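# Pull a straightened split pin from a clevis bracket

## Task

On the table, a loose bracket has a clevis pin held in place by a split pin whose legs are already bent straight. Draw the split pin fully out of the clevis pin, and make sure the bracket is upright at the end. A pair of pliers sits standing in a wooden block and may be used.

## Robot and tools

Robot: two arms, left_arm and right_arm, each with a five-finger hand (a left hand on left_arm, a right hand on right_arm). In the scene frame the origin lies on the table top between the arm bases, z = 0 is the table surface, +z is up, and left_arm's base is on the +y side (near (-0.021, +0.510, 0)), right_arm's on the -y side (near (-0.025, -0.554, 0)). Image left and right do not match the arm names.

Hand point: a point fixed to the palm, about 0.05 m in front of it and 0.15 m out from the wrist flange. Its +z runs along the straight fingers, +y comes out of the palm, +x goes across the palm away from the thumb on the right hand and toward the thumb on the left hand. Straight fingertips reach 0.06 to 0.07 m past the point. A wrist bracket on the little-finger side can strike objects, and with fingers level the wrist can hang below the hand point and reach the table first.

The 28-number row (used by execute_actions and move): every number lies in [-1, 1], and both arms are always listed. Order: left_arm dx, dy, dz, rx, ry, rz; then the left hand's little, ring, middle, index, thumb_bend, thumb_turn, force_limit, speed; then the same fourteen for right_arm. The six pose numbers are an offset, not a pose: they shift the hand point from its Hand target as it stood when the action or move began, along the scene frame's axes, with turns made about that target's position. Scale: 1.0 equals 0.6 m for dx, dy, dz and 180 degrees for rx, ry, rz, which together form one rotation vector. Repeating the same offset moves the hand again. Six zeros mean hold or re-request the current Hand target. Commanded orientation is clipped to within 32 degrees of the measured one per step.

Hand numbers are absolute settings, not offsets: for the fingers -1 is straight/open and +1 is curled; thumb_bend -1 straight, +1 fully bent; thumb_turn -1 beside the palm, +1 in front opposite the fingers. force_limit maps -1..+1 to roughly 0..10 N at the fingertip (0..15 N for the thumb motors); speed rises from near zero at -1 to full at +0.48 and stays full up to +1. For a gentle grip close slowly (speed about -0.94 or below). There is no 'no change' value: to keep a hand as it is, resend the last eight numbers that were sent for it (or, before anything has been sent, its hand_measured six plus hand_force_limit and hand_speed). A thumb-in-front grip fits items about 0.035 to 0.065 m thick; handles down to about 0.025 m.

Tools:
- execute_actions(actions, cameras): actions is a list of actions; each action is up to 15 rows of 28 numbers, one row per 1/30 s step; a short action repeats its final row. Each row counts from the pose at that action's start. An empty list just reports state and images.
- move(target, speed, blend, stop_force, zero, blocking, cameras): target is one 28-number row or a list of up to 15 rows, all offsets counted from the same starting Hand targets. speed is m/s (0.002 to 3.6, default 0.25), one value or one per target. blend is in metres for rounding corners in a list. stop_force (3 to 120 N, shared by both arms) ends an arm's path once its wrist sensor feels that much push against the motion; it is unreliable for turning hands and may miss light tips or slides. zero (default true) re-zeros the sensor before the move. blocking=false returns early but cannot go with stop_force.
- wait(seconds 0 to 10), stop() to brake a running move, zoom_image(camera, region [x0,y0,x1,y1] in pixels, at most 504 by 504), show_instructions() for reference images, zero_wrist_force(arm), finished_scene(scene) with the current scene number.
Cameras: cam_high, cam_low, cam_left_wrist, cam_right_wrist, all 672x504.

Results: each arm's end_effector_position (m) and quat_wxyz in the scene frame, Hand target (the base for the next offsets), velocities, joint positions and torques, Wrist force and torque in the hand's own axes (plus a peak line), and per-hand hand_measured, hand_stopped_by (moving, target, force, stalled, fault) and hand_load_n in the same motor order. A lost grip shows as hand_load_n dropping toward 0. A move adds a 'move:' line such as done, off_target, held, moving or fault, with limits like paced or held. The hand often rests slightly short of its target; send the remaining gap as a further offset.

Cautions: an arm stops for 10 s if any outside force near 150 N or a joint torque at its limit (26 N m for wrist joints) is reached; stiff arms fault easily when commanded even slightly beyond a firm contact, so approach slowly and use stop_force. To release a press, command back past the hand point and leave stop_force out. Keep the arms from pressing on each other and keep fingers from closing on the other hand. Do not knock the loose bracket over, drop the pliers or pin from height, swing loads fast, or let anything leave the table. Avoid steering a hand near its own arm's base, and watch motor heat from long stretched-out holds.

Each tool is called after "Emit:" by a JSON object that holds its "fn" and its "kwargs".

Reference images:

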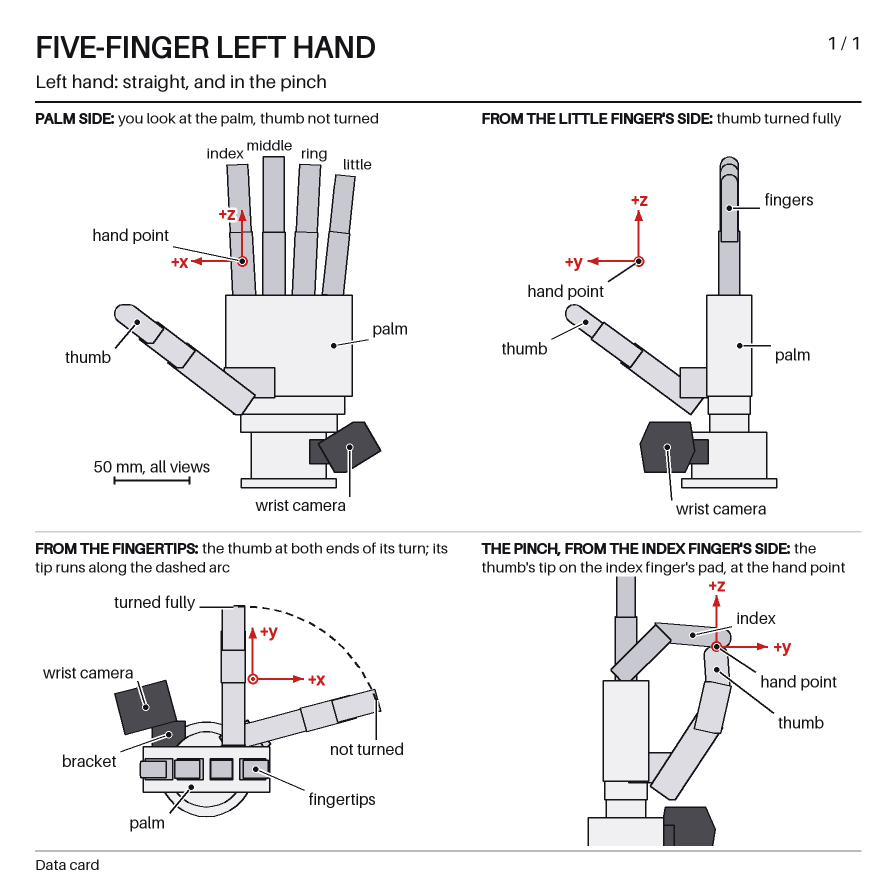

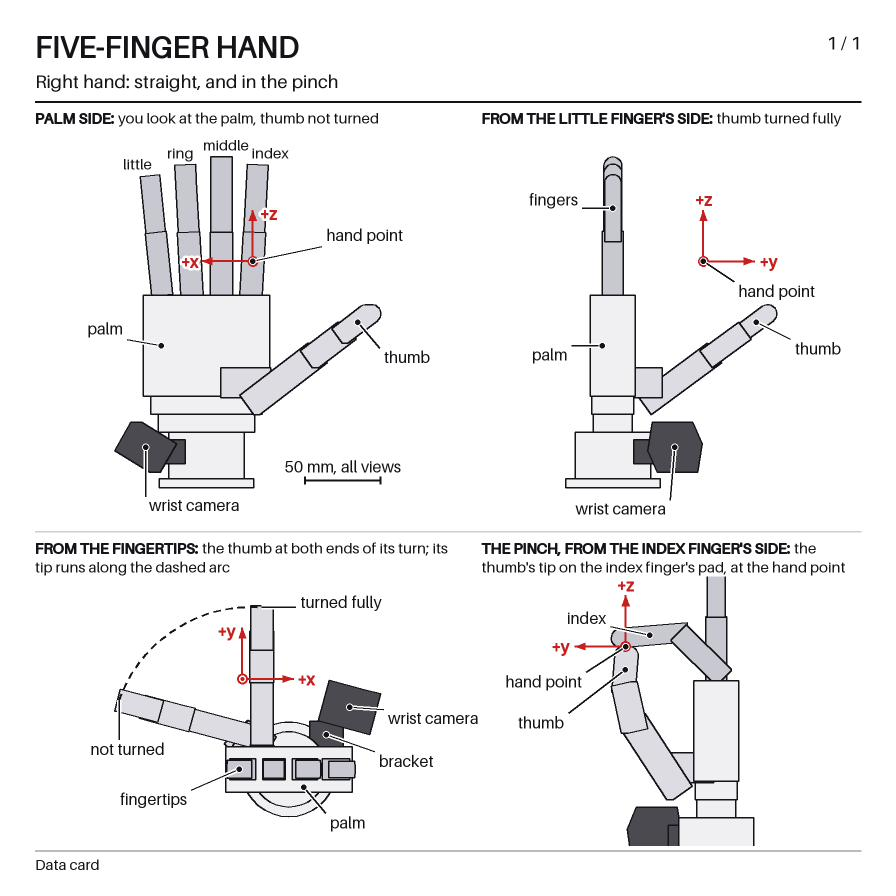

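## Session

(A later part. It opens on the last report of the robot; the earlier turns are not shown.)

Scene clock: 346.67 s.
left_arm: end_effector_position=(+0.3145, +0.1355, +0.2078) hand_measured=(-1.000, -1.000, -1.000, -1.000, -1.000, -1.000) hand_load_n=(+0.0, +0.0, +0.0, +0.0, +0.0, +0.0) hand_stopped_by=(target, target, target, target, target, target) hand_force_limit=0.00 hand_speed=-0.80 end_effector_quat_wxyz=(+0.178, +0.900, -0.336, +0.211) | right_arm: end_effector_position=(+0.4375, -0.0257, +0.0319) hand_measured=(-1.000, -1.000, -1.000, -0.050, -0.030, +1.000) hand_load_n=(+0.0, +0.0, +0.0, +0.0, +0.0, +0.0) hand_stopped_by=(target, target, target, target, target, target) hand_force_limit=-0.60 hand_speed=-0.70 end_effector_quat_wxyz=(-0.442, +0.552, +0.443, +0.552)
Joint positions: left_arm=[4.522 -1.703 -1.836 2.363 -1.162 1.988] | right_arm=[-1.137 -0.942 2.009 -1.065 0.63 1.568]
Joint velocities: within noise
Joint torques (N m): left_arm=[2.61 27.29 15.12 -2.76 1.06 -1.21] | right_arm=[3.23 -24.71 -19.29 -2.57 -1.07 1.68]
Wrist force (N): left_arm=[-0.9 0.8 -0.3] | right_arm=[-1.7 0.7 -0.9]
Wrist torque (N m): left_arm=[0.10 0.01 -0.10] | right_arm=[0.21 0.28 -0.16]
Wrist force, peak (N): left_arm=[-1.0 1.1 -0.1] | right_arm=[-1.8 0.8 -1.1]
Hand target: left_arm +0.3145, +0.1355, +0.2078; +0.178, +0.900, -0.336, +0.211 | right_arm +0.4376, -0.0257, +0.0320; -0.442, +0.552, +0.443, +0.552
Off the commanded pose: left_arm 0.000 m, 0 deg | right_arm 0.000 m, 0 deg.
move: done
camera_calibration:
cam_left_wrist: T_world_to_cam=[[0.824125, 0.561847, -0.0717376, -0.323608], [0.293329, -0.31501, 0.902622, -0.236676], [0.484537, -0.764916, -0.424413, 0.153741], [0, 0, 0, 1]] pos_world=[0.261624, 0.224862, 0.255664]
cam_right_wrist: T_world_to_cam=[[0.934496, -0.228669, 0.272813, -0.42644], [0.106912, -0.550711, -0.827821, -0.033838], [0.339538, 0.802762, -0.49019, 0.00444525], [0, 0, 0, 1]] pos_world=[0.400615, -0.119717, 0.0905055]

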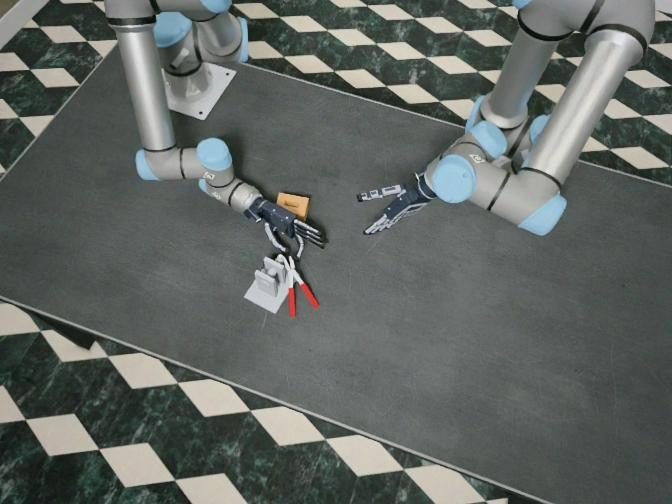

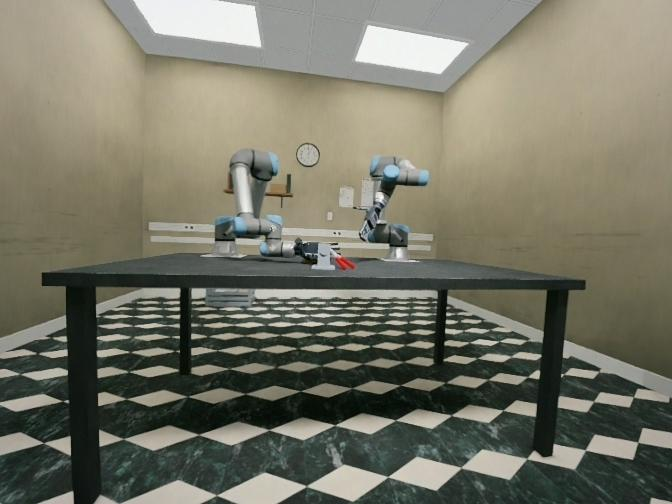

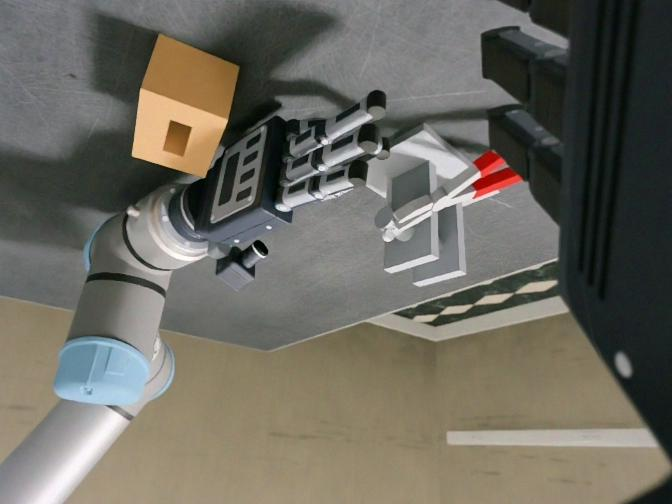

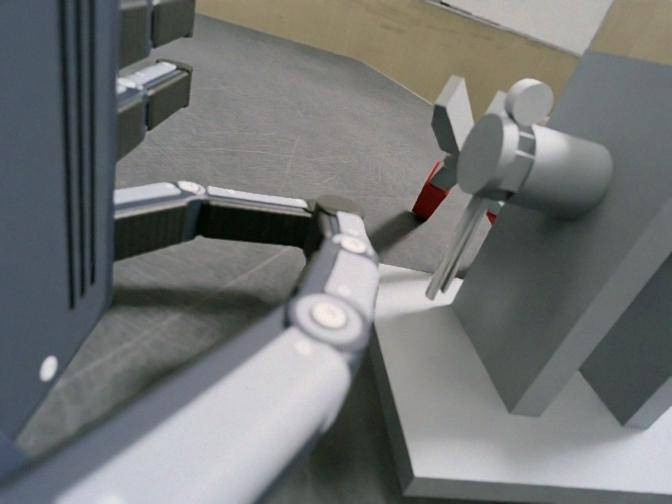

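Emit:
{"fn": "move", "kwargs": {"target": [0,0,0,0,0,0,-1,-1,-1,-1,-1,-1,0,-0.8,0.057,-0.0127,0,0,0,0,-1,-1,-1,-0.05,-0.03,1,-0.6,-0.7], "speed": 0.03, "stop_force": 3}}

Emit:
{"fn": "zoom_image", "kwargs": {"camera": "cam_right_wrist", "region": [230, 100, 430, 300]}}

Emit:
{"fn": "zoom_image", "kwargs": {"camera": "cam_high", "region": [250, 220, 320, 290]}}

Emit:
{"fn": "zoom_image", "kwargs": {"camera": "cam_left_wrist", "region": [310, 80, 460, 280]}}

Scene clock: 352.40 s.
left_arm: end_effector_position=(+0.3145, +0.1355, +0.2078) hand_measured=(-1.000, -1.000, -1.000, -1.000, -1.000, -1.000) hand_load_n=(+0.0, +0.0, +0.0, +0.0, +0.0, +0.0) hand_stopped_by=(target, target, target, target, target, target) hand_force_limit=0.00 hand_speed=-0.80 end_effector_quat_wxyz=(+0.178, +0.900, -0.336, +0.211) | right_arm: end_effector_position=(+0.4718, -0.0334, +0.0320) hand_measured=(-1.000, -1.000, -1.000, -0.050, -0.030, +1.000) hand_load_n=(+0.0, +0.0, +0.0, +0.0, +0.0, +0.0) hand_stopped_by=(target, target, target, target, target, target) hand_force_limit=-0.60 hand_speed=-0.70 end_effector_quat_wxyz=(-0.442, +0.552, +0.443, +0.552)
Joint positions: left_arm=[4.522 -1.703 -1.836 2.363 -1.162 1.988] | right_arm=[-1.181 -0.913 1.942 -1.027 0.586 1.568]
Joint velocities: within noise
Joint torques (N m): left_arm=[3.43 26.22 14.13 -2.78 1.09 -1.12] | right_arm=[-10.72 -26.08 -18.65 0.58 -1.52 -1.8]
Wrist force (N): left_arm=[-0.8 0.9 -0.1] | right_arm=[-1.6 0.7 -0.9]
Wrist torque (N m): left_arm=[0.10 0.00 -0.10] | right_arm=[0.22 0.26 -0.13]
Wrist force, peak (N): left_arm=[-0.9 1.1 -0.3] | right_arm=[-1.9 1.0 -0.8]
Hand target: left_arm +0.3145, +0.1355, +0.2078; +0.178, +0.900, -0.336, +0.211 | right_arm +0.4718, -0.0334, +0.0320; -0.442, +0.552, +0.443, +0.552
Off the commanded pose: left_arm 0.000 m, 0 deg | right_arm 0.000 m, 0 deg.
move: done
camera_calibration:
cam_left_wrist: T_world_to_cam=[[0.824125, 0.561847, -0.0717376, -0.323608], [0.293329, -0.31501, 0.902622, -0.236676], [0.484537, -0.764916, -0.424413, 0.153741], [0, 0, 0, 1]] pos_world=[0.261624, 0.224862, 0.255664]
cam_right_wrist: T_world_to_cam=[[0.934477, -0.228641, 0.272905, -0.460134], [0.107028, -0.550667, -0.827835, -0.0417232], [0.339556, 0.802801, -0.490115, -0.00107578], [0, 0, 0, 1]] pos_world=[0.434815, -0.127317, 0.0905054]

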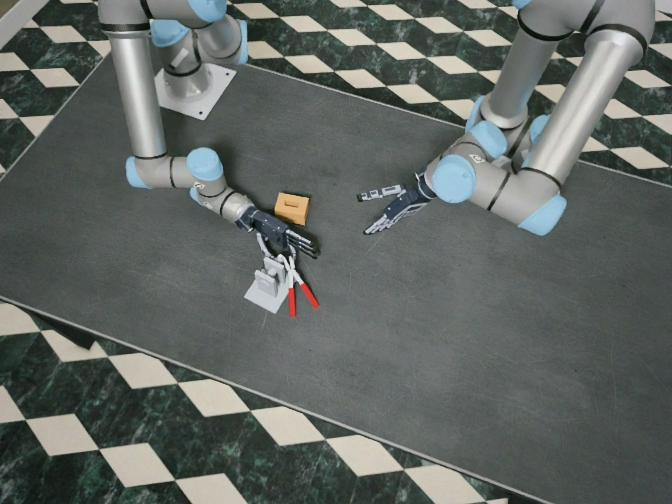

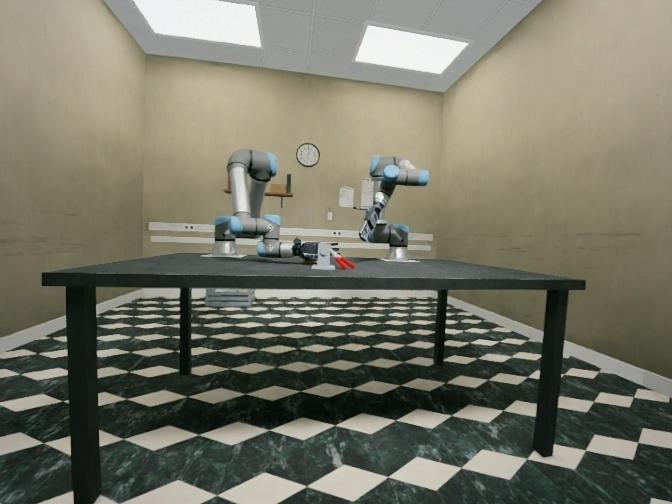

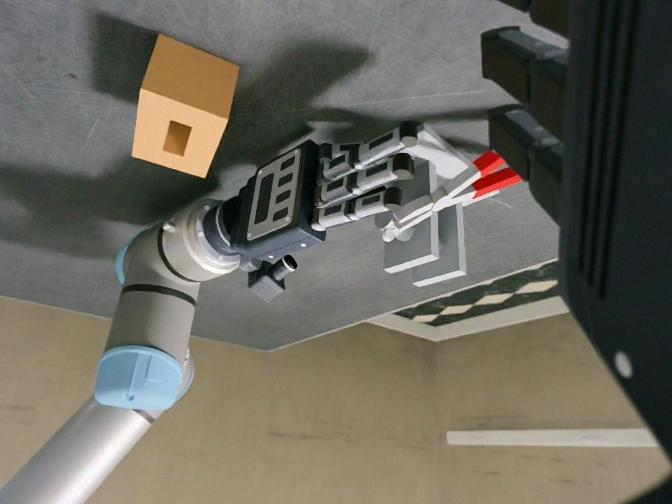

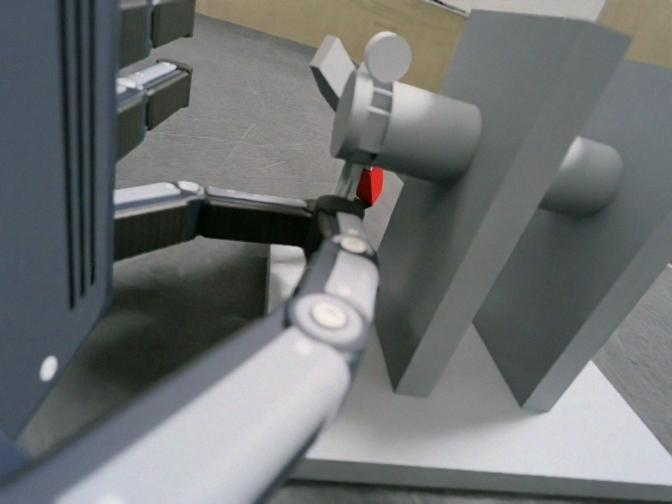

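Scaled by 2.520 from the camera's 672x504 image, which has a finer 960x720 frame.

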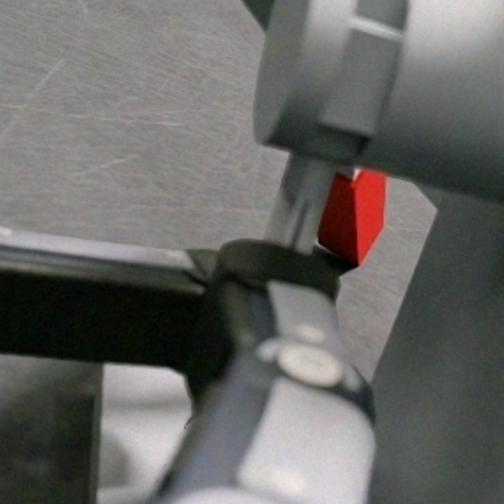

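Scaled by 7.200 from the camera's 672x504 image, which has a finer 960x720 frame.

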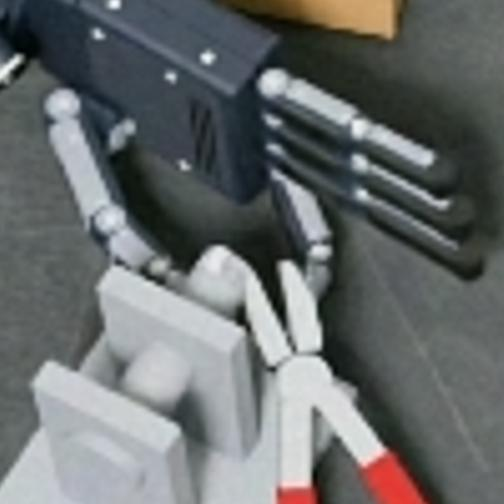

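Scaled by 2.520 from the camera's 672x504 image, which has a finer 960x720 frame.

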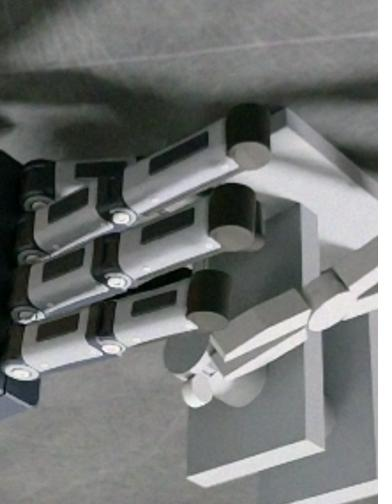

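Emit:
{"fn": "move", "kwargs": {"target": [0,0,0,0,0,0,-1,-1,-1,-1,-1,-1,0,-0.8,0,0,0,0,0,0,-1,-1,-1,0.7,-0.03,1,-0.4,-0.92]}}

Emit:
{"fn": "zoom_image", "kwargs": {"camera": "cam_right_wrist", "region": [230, 100, 430, 300]}}

Emit:
{"fn": "zoom_image", "kwargs": {"camera": "cam_high", "region": [250, 220, 320, 290]}}

Scene clock: 355.07 s.
left_arm: end_effector_position=(+0.3145, +0.1355, +0.2078) hand_measured=(-1.000, -1.000, -1.000, -1.000, -1.000, -1.000) hand_load_n=(+0.0, +0.0, +0.0, +0.0, +0.0, +0.0) hand_stopped_by=(target, target, target, target, target, target) hand_force_limit=0.00 hand_speed=-0.80 end_effector_quat_wxyz=(+0.178, +0.900, -0.336, +0.211) | right_arm: end_effector_position=(+0.4718, -0.0334, +0.0320) hand_measured=(-1.000, -1.000, -1.000, +0.158, -0.030, +1.000) hand_load_n=(+0.0, +0.0, +0.0, +4.0, +0.0, -0.5) hand_stopped_by=(target, target, target, force, target, target) hand_force_limit=-0.40 hand_speed=-0.92 end_effector_quat_wxyz=(-0.442, +0.552, +0.443, +0.552)
Joint positions: left_arm=[4.522 -1.703 -1.836 2.363 -1.162 1.988] | right_arm=[-1.181 -0.913 1.942 -1.027 0.586 1.568]
Joint velocities: within noise
Joint torques (N m): left_arm=[3.03 26.82 13.53 -2.65 1.12 -1.03] | right_arm=[-9.96 -27.33 -17.69 0.33 -1.43 -1.74]
Wrist force (N): left_arm=[-0.8 0.9 -0.2] | right_arm=[-0.4 0.5 -1.6]
Wrist torque (N m): left_arm=[0.10 0.01 -0.11] | right_arm=[0.21 0.30 -0.14]
Wrist force, peak (N): left_arm=[-1.0 1.0 -0.3] | right_arm=[-1.8 1.0 -0.8]
Hand target: left_arm +0.3145, +0.1355, +0.2078; +0.178, +0.900, -0.336, +0.211 | right_arm +0.4718, -0.0334, +0.0320; -0.442, +0.552, +0.443, +0.552
Off the commanded pose: left_arm 0.000 m, 0 deg | right_arm 0.000 m, 0 deg.
move: done
camera_calibration:
cam_left_wrist: T_world_to_cam=[[0.824125, 0.561847, -0.0717376, -0.323608], [0.293329, -0.31501, 0.902622, -0.236676], [0.484537, -0.764916, -0.424413, 0.153741], [0, 0, 0, 1]] pos_world=[0.261624, 0.224862, 0.255664]
cam_right_wrist: T_world_to_cam=[[0.934477, -0.228641, 0.272905, -0.460134], [0.107028, -0.550667, -0.827835, -0.0417232], [0.339556, 0.802801, -0.490115, -0.00107578], [0, 0, 0, 1]] pos_world=[0.434815, -0.127317, 0.0905054]

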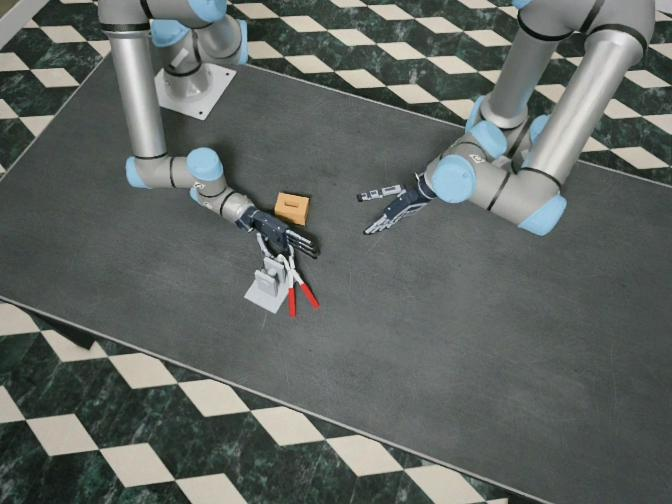

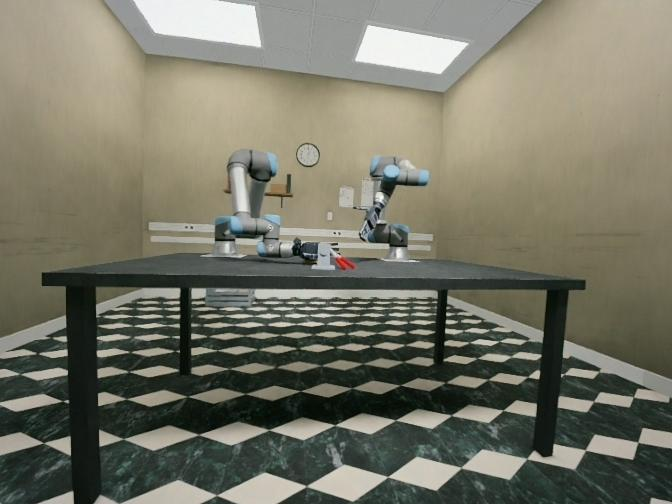

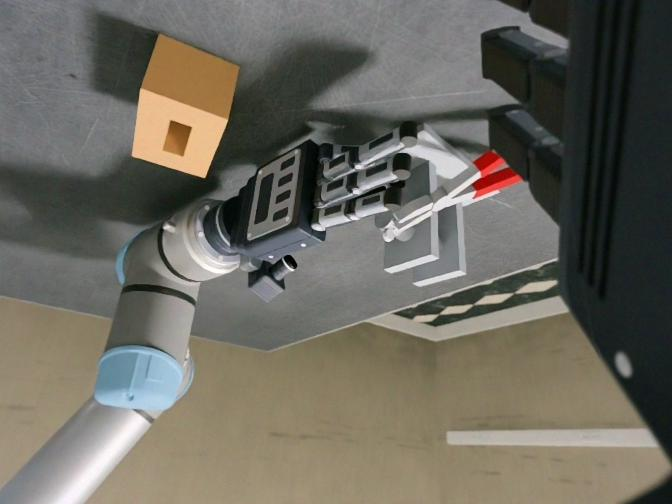

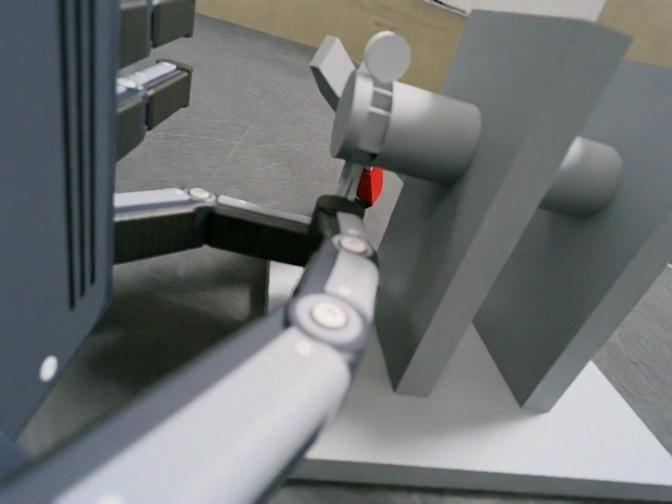

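Scaled by 2.520 from the camera's 672x504 image, which has a finer 960x720 frame.

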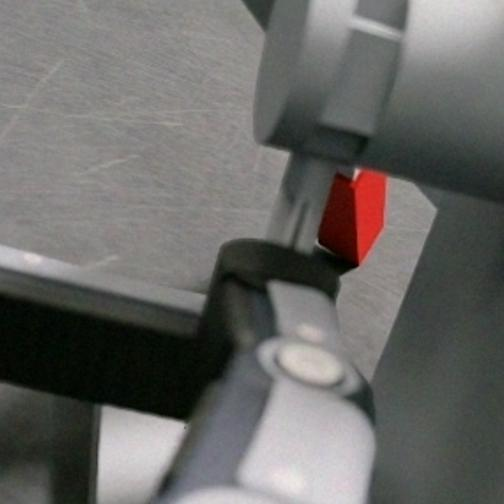

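Scaled by 7.200 from the camera's 672x504 image, which has a finer 960x720 frame.

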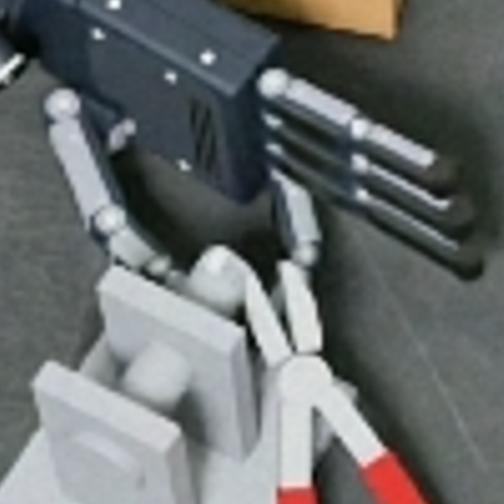

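Emit:
{"fn": "move", "kwargs": {"target": [0,0,0,0,0,0,-1,-1,-1,-1,-1,-1,0,-0.8,0,0,0,0,0,0,-1,-1,-1,0.71,-0.03,1,0.7,-0.92], "cameras": []}}

Emit:
{"fn": "move", "kwargs": {"target": [0,0,0,0,0,0,-1,-1,-1,-1,-1,-1,0,-0.8,0,0,0.009,0,0,0,-1,-1,-1,0.71,-0.03,1,0.7,-0.92], "speed": 0.01, "stop_force": 8, "cameras": ["cam_right_wrist","cam_left_wrist"]}}

Emit:
{"fn": "zoom_image", "kwargs": {"camera": "cam_right_wrist", "region": [280, 0, 430, 250]}}

Scene clock: 357.70 s.
left_arm: end_effector_position=(+0.3145, +0.1355, +0.2078) hand_measured=(-1.000, -1.000, -1.000, -1.000, -1.000, -1.000) hand_load_n=(+0.0, +0.0, +0.0, +0.0, +0.0, -0.5) hand_stopped_by=(target, target, target, target, target, target) hand_force_limit=0.00 hand_speed=-0.80 end_effector_quat_wxyz=(+0.178, +0.900, -0.336, +0.211) | right_arm: end_effector_position=(+0.4718, -0.0334, +0.0320) hand_measured=(-1.000, -1.000, -1.000, +0.170, -0.030, +1.000) hand_load_n=(+0.0, -0.5, +0.0, +9.5, +0.0, -1.0) hand_stopped_by=(target, target, target, force, target, target) hand_force_limit=0.70 hand_speed=-0.92 end_effector_quat_wxyz=(-0.442, +0.552, +0.443, +0.552)
Joint positions: left_arm=[4.522 -1.703 -1.836 2.363 -1.162 1.988] | right_arm=[-1.181 -0.913 1.942 -1.027 0.586 1.568]
Joint velocities: within noise
Joint torques (N m): left_arm=[3.56 27.37 14.46 -2.63 1.05 -1.03] | right_arm=[-9.41 -27.27 -15.69 -0.01 -0.68 -1.71]
Wrist force (N): left_arm=[-0.8 0.7 -0.1] | right_arm=[0.2 -0.1 -1.2]
Wrist torque (N m): left_arm=[0.08 0.01 -0.10] | right_arm=[0.26 0.35 -0.15]
Wrist force, peak (N): left_arm=[-0.6 1.1 -0.4] | right_arm=[-0.5 0.8 -1.7]
Hand target: left_arm +0.3145, +0.1355, +0.2078; +0.178, +0.900, -0.336, +0.211 | right_arm +0.4718, -0.0334, +0.0320; -0.442, +0.552, +0.443, +0.552
Off the commanded pose: left_arm 0.000 m, 0 deg | right_arm 0.000 m, 0 deg.
move: done
No camera images: "cameras" was empty.

Scene clock: 359.20 s.
left_arm: end_effector_position=(+0.3145, +0.1355, +0.2078) hand_measured=(-1.000, -1.000, -1.000, -1.000, -1.000, -1.000) hand_load_n=(+0.0, +0.0, +0.0, +0.0, +0.0, +0.0) hand_stopped_by=(target, target, target, target, target, target) hand_force_limit=0.00 hand_speed=-0.80 end_effector_quat_wxyz=(+0.178, +0.900, -0.336, +0.211) | right_arm: end_effector_position=(+0.4718, -0.0334, +0.0374) hand_measured=(-1.000, -1.000, -1.000, +0.170, -0.030, +1.000) hand_load_n=(+0.0, +0.0, +0.0, +10.0, +0.0, +0.5) hand_stopped_by=(target, target, target, force, target, target) hand_force_limit=0.70 hand_speed=-0.92 end_effector_quat_wxyz=(-0.442, +0.552, +0.443, +0.552)
Joint positions: left_arm=[4.522 -1.703 -1.836 2.363 -1.162 1.988] | right_arm=[-1.181 -0.924 1.942 -1.015 0.586 1.568]
Joint velocities: within noise
Joint torques (N m): left_arm=[4.15 26.75 13.81 -2.62 1.03 -1.09] | right_arm=[-9.88 -57.29 -20.78 -0.31 1.3 0.74]
Wrist force (N): left_arm=[-0.7 0.9 -0.2] | right_arm=[-6.3 -0.4 0.5]
Wrist torque (N m): left_arm=[0.10 -0.01 -0.10] | right_arm=[0.21 0.32 -0.16]
Wrist force, peak (N): left_arm=[-1.1 0.9 -0.1] | right_arm=[-6.7 -0.3 0.3]
Hand target: left_arm +0.3145, +0.1355, +0.2078; +0.178, +0.900, -0.336, +0.211 | right_arm +0.4718, -0.0334, +0.0374; -0.442, +0.552, +0.443, +0.552
Off the commanded pose: left_arm 0.000 m, 0 deg | right_arm 0.000 m, 0 deg.
move: done
camera_calibration:
cam_left_wrist: T_world_to_cam=[[0.824125, 0.561847, -0.0717376, -0.323608], [0.293329, -0.31501, 0.902622, -0.236676], [0.484537, -0.764916, -0.424413, 0.153741], [0, 0, 0, 1]] pos_world=[0.261624, 0.224862, 0.255664]
cam_right_wrist: T_world_to_cam=[[0.934477, -0.228641, 0.272905, -0.461607], [0.107028, -0.550667, -0.827835, -0.0372528], [0.339556, 0.802801, -0.490115, 0.00157084], [0, 0, 0, 1]] pos_world=[0.434815, -0.127317, 0.0959054]
Images, in order (width x height): cam_left_wrist 672x504, cam_right_wrist 672x504.

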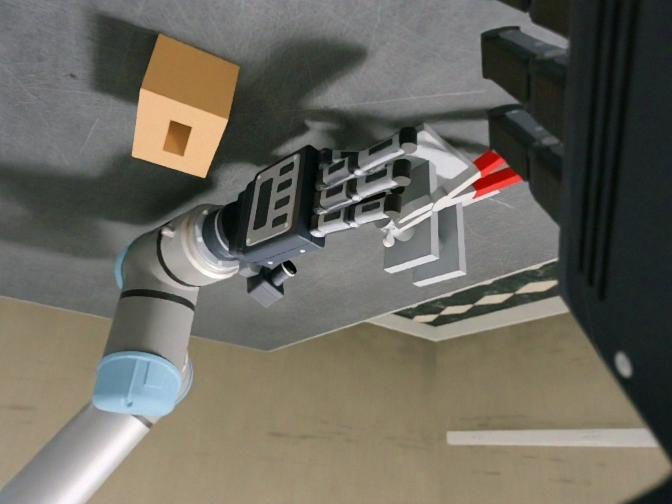

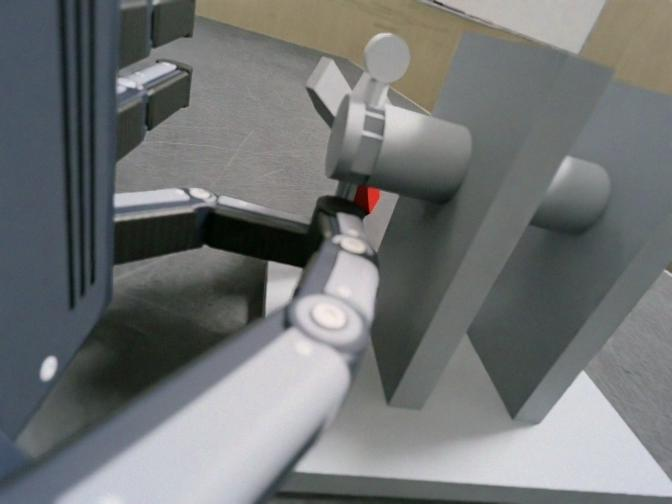

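Scaled by 2.016 from the camera's 672x504 image, which has a finer 960x720 frame.

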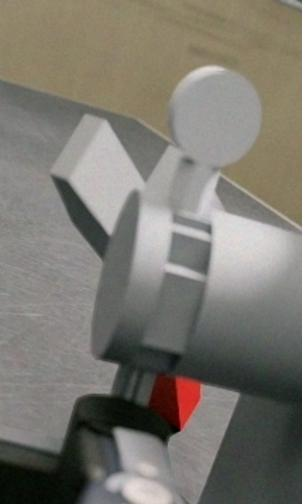

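Emit:
{"fn": "move", "kwargs": {"target": [0,0,0,0,0,0,-1,-1,-1,-1,-1,-1,0,-0.8,0,0,0.01,0,0,0,-1,-1,-1,0.71,-0.03,1,0.7,-0.92], "speed": 0.012, "stop_force": 5, "cameras": ["cam_right_wrist","cam_left_wrist"]}}

Emit:
{"fn": "zoom_image", "kwargs": {"camera": "cam_right_wrist", "region": [280, 0, 430, 250]}}

Scene clock: 362.83 s.
left_arm: end_effector_position=(+0.3145, +0.1355, +0.2078) hand_measured=(-1.000, -1.000, -1.000, -1.000, -1.000, -1.000) hand_load_n=(+0.0, +0.0, +0.0, -0.5, +0.0, +0.0) hand_stopped_by=(target, target, target, target, target, target) hand_force_limit=0.00 hand_speed=-0.80 end_effector_quat_wxyz=(+0.178, +0.900, -0.336, +0.211) | right_arm: end_effector_position=(+0.4718, -0.0334, +0.0433) hand_measured=(-1.000, -1.000, -1.000, +0.170, -0.030, +1.000) hand_load_n=(+0.0, +0.0, +0.0, +10.0, +1.5, +6.0) hand_stopped_by=(target, target, target, force, target, target) hand_force_limit=0.70 hand_speed=-0.92 end_effector_quat_wxyz=(-0.442, +0.552, +0.443, +0.552)
Joint positions: left_arm=[4.522 -1.703 -1.836 2.363 -1.162 1.988] | right_arm=[-1.181 -0.937 1.941 -1.002 0.586 1.568]
Joint velocities: within noise
Joint torques (N m): left_arm=[4.66 27.09 14.26 -2.53 1.01 -0.96] | right_arm=[-8.47 -52.11 -22.6 -2.9 1.34 -0.82]
Wrist force (N): left_arm=[-0.8 1.1 -0.2] | right_arm=[-11.4 1.2 -0.7]
Wrist torque (N m): left_arm=[0.13 0.00 -0.11] | right_arm=[0.23 0.35 -0.15]
Wrist force, peak (N): left_arm=[-0.9 1.1 -0.2] | right_arm=[-11.6 1.4 -0.7]
Hand target: left_arm +0.3145, +0.1355, +0.2078; +0.178, +0.900, -0.336, +0.211 | right_arm +0.4718, -0.0334, +0.0433; -0.442, +0.552, +0.443, +0.552
Off the commanded pose: left_arm 0.000 m, 0 deg | right_arm 0.000 m, 0 deg.
move: contact (right_arm)
camera_calibration:
cam_left_wrist: T_world_to_cam=[[0.824125, 0.561847, -0.0717376, -0.323608], [0.293329, -0.31501, 0.902622, -0.236676], [0.484537, -0.764916, -0.424413, 0.153741], [0, 0, 0, 1]] pos_world=[0.261624, 0.224862, 0.255664]
cam_right_wrist: T_world_to_cam=[[0.934489, -0.228704, 0.272807, -0.463221], [0.106919, -0.550639, -0.827868, -0.0323144], [0.339555, 0.802802, -0.490113, 0.00446292], [0, 0, 0, 1]] pos_world=[0.434815, -0.127317, 0.101805]
Images, in order (width x height): cam_left_wrist 672x504, cam_right_wrist 672x504.

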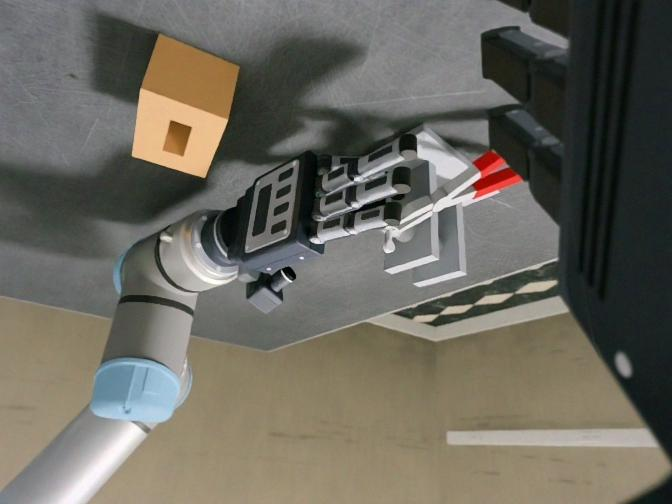

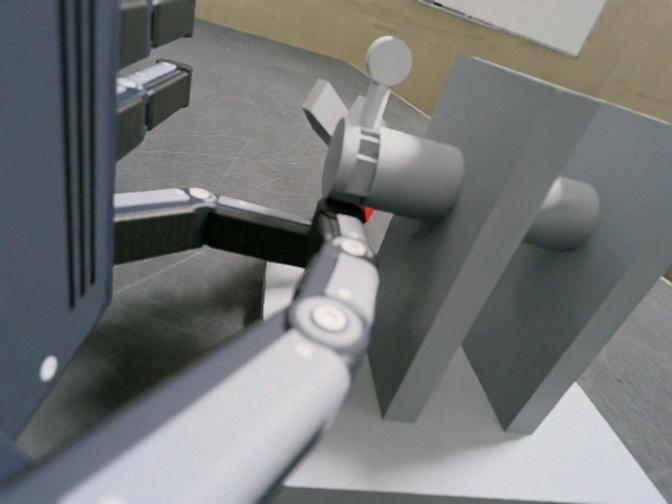

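Scaled by 2.016 from the camera's 672x504 image, which has a finer 960x720 frame.

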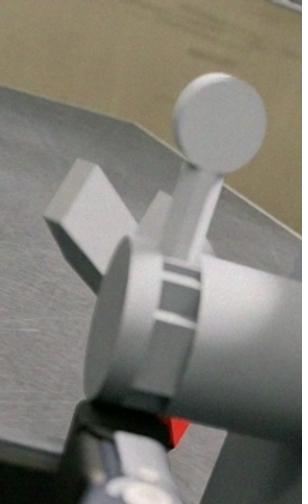

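Emit:
{"fn": "move", "kwargs": {"target": [0,0,0,0,0,0,-1,-1,-1,-1,-1,-1,0,-0.8,0,0,-0.001,0,0,0,-1,-1,-1,0.0,-0.03,1,0.7,-0.9], "speed": 0.05, "cameras": []}}

Emit:
{"fn": "move", "kwargs": {"target": [0,0,0,0,0,0,-1,-1,-1,-1,-1,-1,0,-0.8,0,0,-0.0095,0,0,0,-1,-1,-1,0.0,-0.03,1,0.7,-0.9], "speed": 0.03, "cameras": []}}

Emit:
{"fn": "move", "kwargs": {"target": [0,0,0,0,0,0,-1,-1,-1,-1,-1,-1,0,-0.8,0,0,0,0,0,0,-1,-1,-1,0.71,-0.03,1,0.7,-0.92], "cameras": ["cam_right_wrist"]}}

Emit:
{"fn": "zoom_image", "kwargs": {"camera": "cam_right_wrist", "region": [280, 0, 430, 250]}}

Scene clock: 367.07 s.
left_arm: end_effector_position=(+0.3145, +0.1355, +0.2078) hand_measured=(-1.000, -1.000, -1.000, -1.000, -1.000, -1.000) hand_load_n=(+0.0, +0.0, +0.0, +0.0, +0.0, +0.0) hand_stopped_by=(target, target, target, target, target, target) hand_force_limit=0.00 hand_speed=-0.80 end_effector_quat_wxyz=(+0.178, +0.900, -0.336, +0.211) | right_arm: end_effector_position=(+0.4718, -0.0333, +0.0427) hand_measured=(-1.000, -1.000, -1.000, +0.000, -0.030, +1.000) hand_load_n=(+0.0, +0.0, +0.0, +0.0, -0.5, +6.0) hand_stopped_by=(target, target, target, target, target, target) hand_force_limit=0.70 hand_speed=-0.90 end_effector_quat_wxyz=(-0.442, +0.552, +0.443, +0.552)
Joint positions: left_arm=[4.522 -1.703 -1.836 2.363 -1.162 1.988] | right_arm=[-1.181 -0.936 1.941 -1.004 0.586 1.568]
Joint velocities: within noise
Joint torques (N m): left_arm=[5.3 26.27 13.3 -2.52 1.21 -0.92] | right_arm=[-8.58 -30.56 -6.57 -4.01 1.19 -1.12]
Wrist force (N): left_arm=[-0.8 0.8 -0.2] | right_arm=[-8.5 -0.1 -2.0]
Wrist torque (N m): left_arm=[0.10 0.00 -0.10] | right_arm=[0.20 0.30 -0.18]
Wrist force, peak (N): left_arm=[-0.9 1.0 -0.3] | right_arm=[-11.7 1.3 -0.7]
Hand target: left_arm +0.3145, +0.1355, +0.2078; +0.178, +0.900, -0.336, +0.211 | right_arm +0.4718, -0.0334, +0.0427; -0.442, +0.552, +0.443, +0.552
Off the commanded pose: left_arm 0.000 m, 0 deg | right_arm 0.000 m, 0 deg.
move: done
No camera images: "cameras" was empty.

Scene clock: 367.87 s.
left_arm: end_effector_position=(+0.3145, +0.1355, +0.2078) hand_measured=(-1.000, -1.000, -1.000, -1.000, -1.000, -1.000) hand_load_n=(+0.0, +0.0, +0.0, +0.0, +0.0, +0.0) hand_stopped_by=(target, target, target, target, target, target) hand_force_limit=0.00 hand_speed=-0.80 end_effector_quat_wxyz=(+0.178, +0.900, -0.336, +0.211) | right_arm: end_effector_position=(+0.4718, -0.0334, +0.0371) hand_measured=(-1.000, -1.000, -1.000, +0.000, -0.030, +1.000) hand_load_n=(+0.0, +0.0, +0.0, +0.0, +0.0, +0.0) hand_stopped_by=(target, target, target, target, target, target) hand_force_limit=0.70 hand_speed=-0.90 end_effector_quat_wxyz=(-0.442, +0.552, +0.443, +0.552)
Joint positions: left_arm=[4.522 -1.703 -1.836 2.363 -1.162 1.988] | right_arm=[-1.181 -0.924 1.942 -1.016 0.586 1.568]
Joint velocities: within noise
Joint torques (N m): left_arm=[4.78 26.93 13.52 -2.52 1.07 -1.12] | right_arm=[-8.74 -25.89 -3.7 -2.65 1.2 -1.47]
Wrist force (N): left_arm=[-0.7 0.8 -0.2] | right_arm=[-1.6 0.8 -0.8]
Wrist torque (N m): left_arm=[0.10 -0.02 -0.10] | right_arm=[0.23 0.25 -0.13]
Wrist force, peak (N): left_arm=[-1.0 0.9 -0.2] | right_arm=[-8.4 0.1 -2.1]
Hand target: left_arm +0.3145, +0.1355, +0.2078; +0.178, +0.900, -0.336, +0.211 | right_arm +0.4718, -0.0334, +0.0370; -0.442, +0.552, +0.443, +0.552
Off the commanded pose: left_arm 0.000 m, 0 deg | right_arm 0.000 m, 0 deg.
move: done
No camera images: "cameras" was empty.

Scene clock: 368.90 s.
left_arm: end_effector_position=(+0.3145, +0.1355, +0.2078) hand_measured=(-1.000, -1.000, -1.000, -1.000, -1.000, -1.000) hand_load_n=(+0.0, +0.0, +0.0, +0.0, +0.0, +0.0) hand_stopped_by=(target, target, target, target, target, target) hand_force_limit=0.00 hand_speed=-0.80 end_effector_quat_wxyz=(+0.178, +0.900, -0.336, +0.211) | right_arm: end_effector_position=(+0.4718, -0.0334, +0.0370) hand_measured=(-1.000, -1.000, -1.000, +0.170, -0.030, +1.000) hand_load_n=(+0.0, -0.5, +0.0, +9.0, +0.5, -1.5) hand_stopped_by=(target, target, target, force, target, target) hand_force_limit=0.70 hand_speed=-0.92 end_effector_quat_wxyz=(-0.442, +0.552, +0.443, +0.552)
Joint positions: left_arm=[4.522 -1.703 -1.836 2.363 -1.162 1.988] | right_arm=[-1.181 -0.924 1.942 -1.016 0.586 1.568]
Joint velocities: within noise
Joint torques (N m): left_arm=[5.92 26.21 12.88 -2.56 1.07 -1.04] | right_arm=[-8.64 -26.24 -3.92 -2.18 1.13 1.38]
Wrist force (N): left_arm=[-0.8 0.8 -0.1] | right_arm=[-0.2 0.3 -3.3]
Wrist torque (N m): left_arm=[0.09 0.00 -0.10] | right_arm=[0.25 0.40 -0.16]
Wrist force, peak (N): left_arm=[-0.9 1.0 -0.3] | right_arm=[-0.2 0.3 -3.3]
Hand target: left_arm +0.3145, +0.1355, +0.2078; +0.178, +0.900, -0.336, +0.211 | right_arm +0.4718, -0.0334, +0.0370; -0.442, +0.552, +0.443, +0.552
Off the commanded pose: left_arm 0.000 m, 0 deg | right_arm 0.000 m, 0 deg.
move: done
camera_calibration:
cam_right_wrist: T_world_to_cam=[[0.934489, -0.228704, 0.272807, -0.461502], [0.106919, -0.550639, -0.827868, -0.03753], [0.339555, 0.802802, -0.490113, 0.0013752], [0, 0, 0, 1]] pos_world=[0.434815, -0.127317, 0.0955053]
Images, in order (width x height): cam_right_wrist 672x504.

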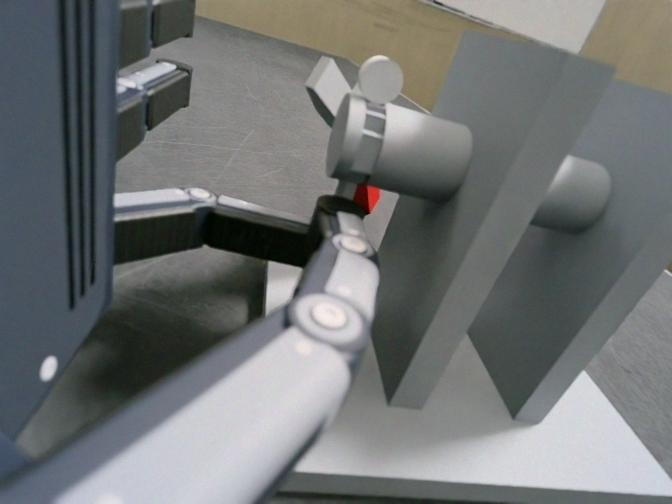

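Scaled by 2.016 from the camera's 672x504 image, which has a finer 960x720 frame.

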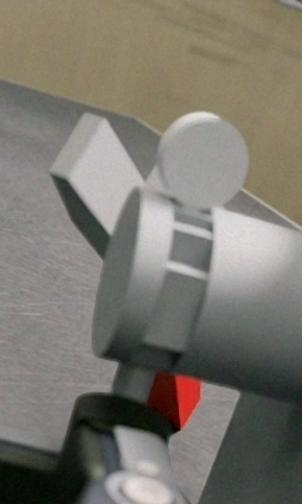

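Emit:
{"fn": "move", "kwargs": {"target": [[0,0,0,0,0,0,-1,-1,-1,-1,-1,-1,0,-0.8,0,0,0,0,0,0,-1,-1,-1,0.0,-0.03,1,0.7,-0.92],[0,0,0,0,0,0,-1,-1,-1,-1,-1,-1,0,-0.8,-0.00109,-0.00488,0,0,0,0,-1,-1,-1,0.0,-0.03,1,0.7,-0.92],[0,0,0,0,0,0,-1,-1,-1,-1,-1,-1,0,-0.8,-0.00109,-0.00488,-0.01,0,0,0,-1,-1,-1,0.0,-0.03,1,0.7,-0.92],[0,0,0,0,0,0,-1,-1,-1,-1,-1,-1,0,-0.8,0,0,-0.01,0,0,0,-1,-1,-1,0.0,-0.03,1,0.7,-0.92]], "speed": 0.03, "cameras": ["cam_left_wrist"]}}

Scene clock: 383.37 s.
left_arm: end_effector_position=(+0.3145, +0.1355, +0.2078) hand_measured=(-1.000, -1.000, -1.000, -1.000, -1.000, -1.000) hand_load_n=(-0.5, +0.0, +0.0, +0.0, +0.0, +0.0) hand_stopped_by=(target, target, target, target, target, target) hand_force_limit=0.00 hand_speed=-0.80 end_effector_quat_wxyz=(+0.178, +0.900, -0.336, +0.211) | right_arm: end_effector_position=(+0.4718, -0.0335, +0.0311) hand_measured=(-1.000, -1.000, -1.000, +0.000, -0.030, +1.000) hand_load_n=(+0.0, +0.0, +0.0, +0.0, +0.0, +0.0) hand_stopped_by=(target, target, target, target, target, target) hand_force_limit=0.70 hand_speed=-0.92 end_effector_quat_wxyz=(-0.442, +0.552, +0.443, +0.552)
Joint positions: left_arm=[4.522 -1.703 -1.836 2.363 -1.162 1.988] | right_arm=[-1.182 -0.911 1.942 -1.029 0.586 1.568]
Joint velocities: within noise
Joint torques (N m): left_arm=[7.8 25.5 13.02 -2.41 1.18 -0.81] | right_arm=[12.43 -26.72 -20.51 0.42 1.67 -0.7]
Wrist force (N): left_arm=[-0.9 0.9 -0.2] | right_arm=[-1.7 0.9 -1.0]
Wrist torque (N m): left_arm=[0.11 0.01 -0.11] | right_arm=[0.24 0.28 -0.14]
Wrist force, peak (N): left_arm=[-1.0 1.1 -0.2] | right_arm=[0.2 0.3 -3.4]
Hand target: left_arm +0.3145, +0.1355, +0.2078; +0.178, +0.900, -0.336, +0.211 | right_arm +0.4718, -0.0334, +0.0310; -0.442, +0.552, +0.443, +0.552
Off the commanded pose: left_arm 0.000 m, 0 deg | right_arm 0.000 m, 0 deg.
move: done
camera_calibration:
cam_left_wrist: T_world_to_cam=[[0.824125, 0.561847, -0.0717376, -0.323608], [0.293329, -0.31501, 0.902622, -0.236676], [0.484537, -0.764916, -0.424413, 0.153741], [0, 0, 0, 1]] pos_world=[0.261624, 0.224862, 0.255664]
Images, in order (width x height): cam_left_wrist 672x504.

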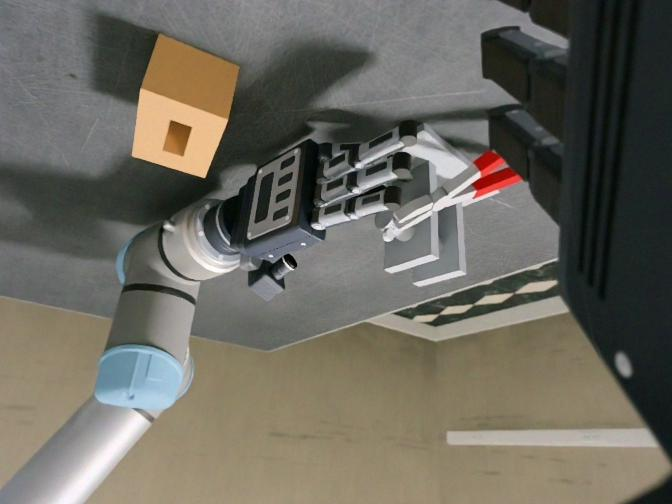

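Emit:
{"fn": "zoom_image", "kwargs": {"camera": "cam_left_wrist", "region": [300, 110, 540, 290]}}

Emit:
{"fn": "move", "kwargs": {"target": [0,0,0,0,0,0,-1,-1,-1,-1,-1,-1,0,-0.8,0,0,0,0,0,0,-1,-1,-1,0.72,-0.03,1,0.7,-0.92], "cameras": ["cam_left_wrist","cam_right_wrist"]}}

Emit:
{"fn": "zoom_image", "kwargs": {"camera": "cam_left_wrist", "region": [300, 110, 540, 290]}}

Scaled by 2.100 from the camera's 672x504 image, which has a finer 960x720 frame.

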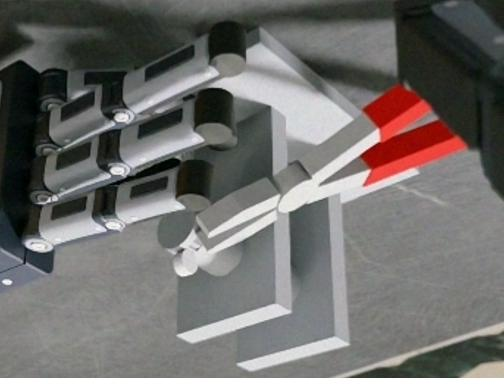

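Scene clock: 386.03 s.
left_arm: end_effector_position=(+0.3145, +0.1355, +0.2078) hand_measured=(-1.000, -1.000, -1.000, -1.000, -1.000, -1.000) hand_load_n=(+0.0, +0.0, +0.0, +0.0, +0.0, +0.0) hand_stopped_by=(target, target, target, target, target, target) hand_force_limit=0.00 hand_speed=-0.80 end_effector_quat_wxyz=(+0.178, +0.900, -0.336, +0.211) | right_arm: end_effector_position=(+0.4718, -0.0334, +0.0310) hand_measured=(-1.000, -1.000, -1.000, +0.170, -0.030, +1.000) hand_load_n=(+0.0, +0.0, +0.0, +9.0, +1.0, -1.0) hand_stopped_by=(target, target, target, force, target, target) hand_force_limit=0.70 hand_speed=-0.92 end_effector_quat_wxyz=(-0.442, +0.552, +0.443, +0.552)
Joint positions: left_arm=[4.522 -1.703 -1.836 2.363 -1.162 1.988] | right_arm=[-1.181 -0.911 1.942 -1.029 0.586 1.568]
Joint velocities: within noise
Joint torques (N m): left_arm=[8.18 25.13 13.37 -2.31 1.05 -1.05] | right_arm=[11.96 -27.13 -19.23 0.54 1.49 1.19]
Wrist force (N): left_arm=[-1.1 0.9 -0.2] | right_arm=[-0.1 0.7 -2.4]
Wrist torque (N m): left_arm=[0.11 0.04 -0.12] | right_arm=[0.24 0.34 -0.15]
Wrist force, peak (N): left_arm=[-0.9 1.1 -0.2] | right_arm=[0.2 0.6 -2.4]
Hand target: left_arm +0.3145, +0.1355, +0.2078; +0.178, +0.900, -0.336, +0.211 | right_arm +0.4718, -0.0334, +0.0310; -0.442, +0.552, +0.443, +0.552
Off the commanded pose: left_arm 0.000 m, 0 deg | right_arm 0.000 m, 0 deg.
move: done
camera_calibration:
cam_left_wrist: T_world_to_cam=[[0.824125, 0.561847, -0.0717376, -0.323608], [0.293329, -0.31501, 0.902622, -0.236676], [0.484537, -0.764916, -0.424413, 0.153741], [0, 0, 0, 1]] pos_world=[0.261624, 0.224862, 0.255664]
cam_right_wrist: T_world_to_cam=[[0.934489, -0.228704, 0.272807, -0.459865], [0.106919, -0.550639, -0.827868, -0.0424972], [0.339555, 0.802802, -0.490113, -0.00156548], [0, 0, 0, 1]] pos_world=[0.434815, -0.127317, 0.0895053]
Images, in order (width x height): cam_left_wrist 672x504, cam_right_wrist 672x504.

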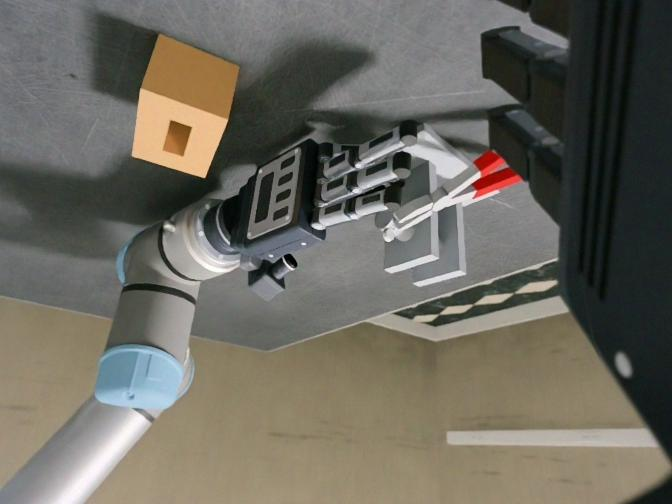

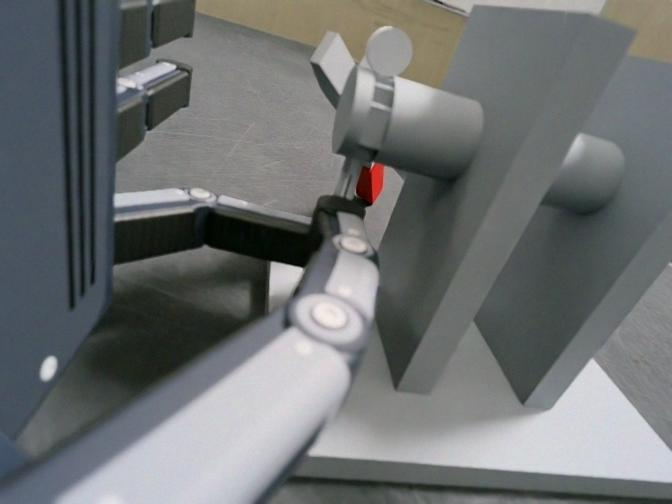

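Scaled by 2.100 from the camera's 672x504 image, which has a finer 960x720 frame.

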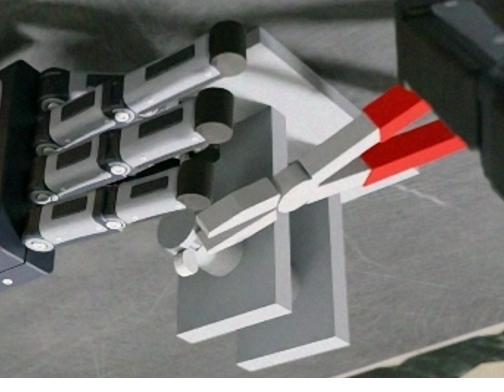

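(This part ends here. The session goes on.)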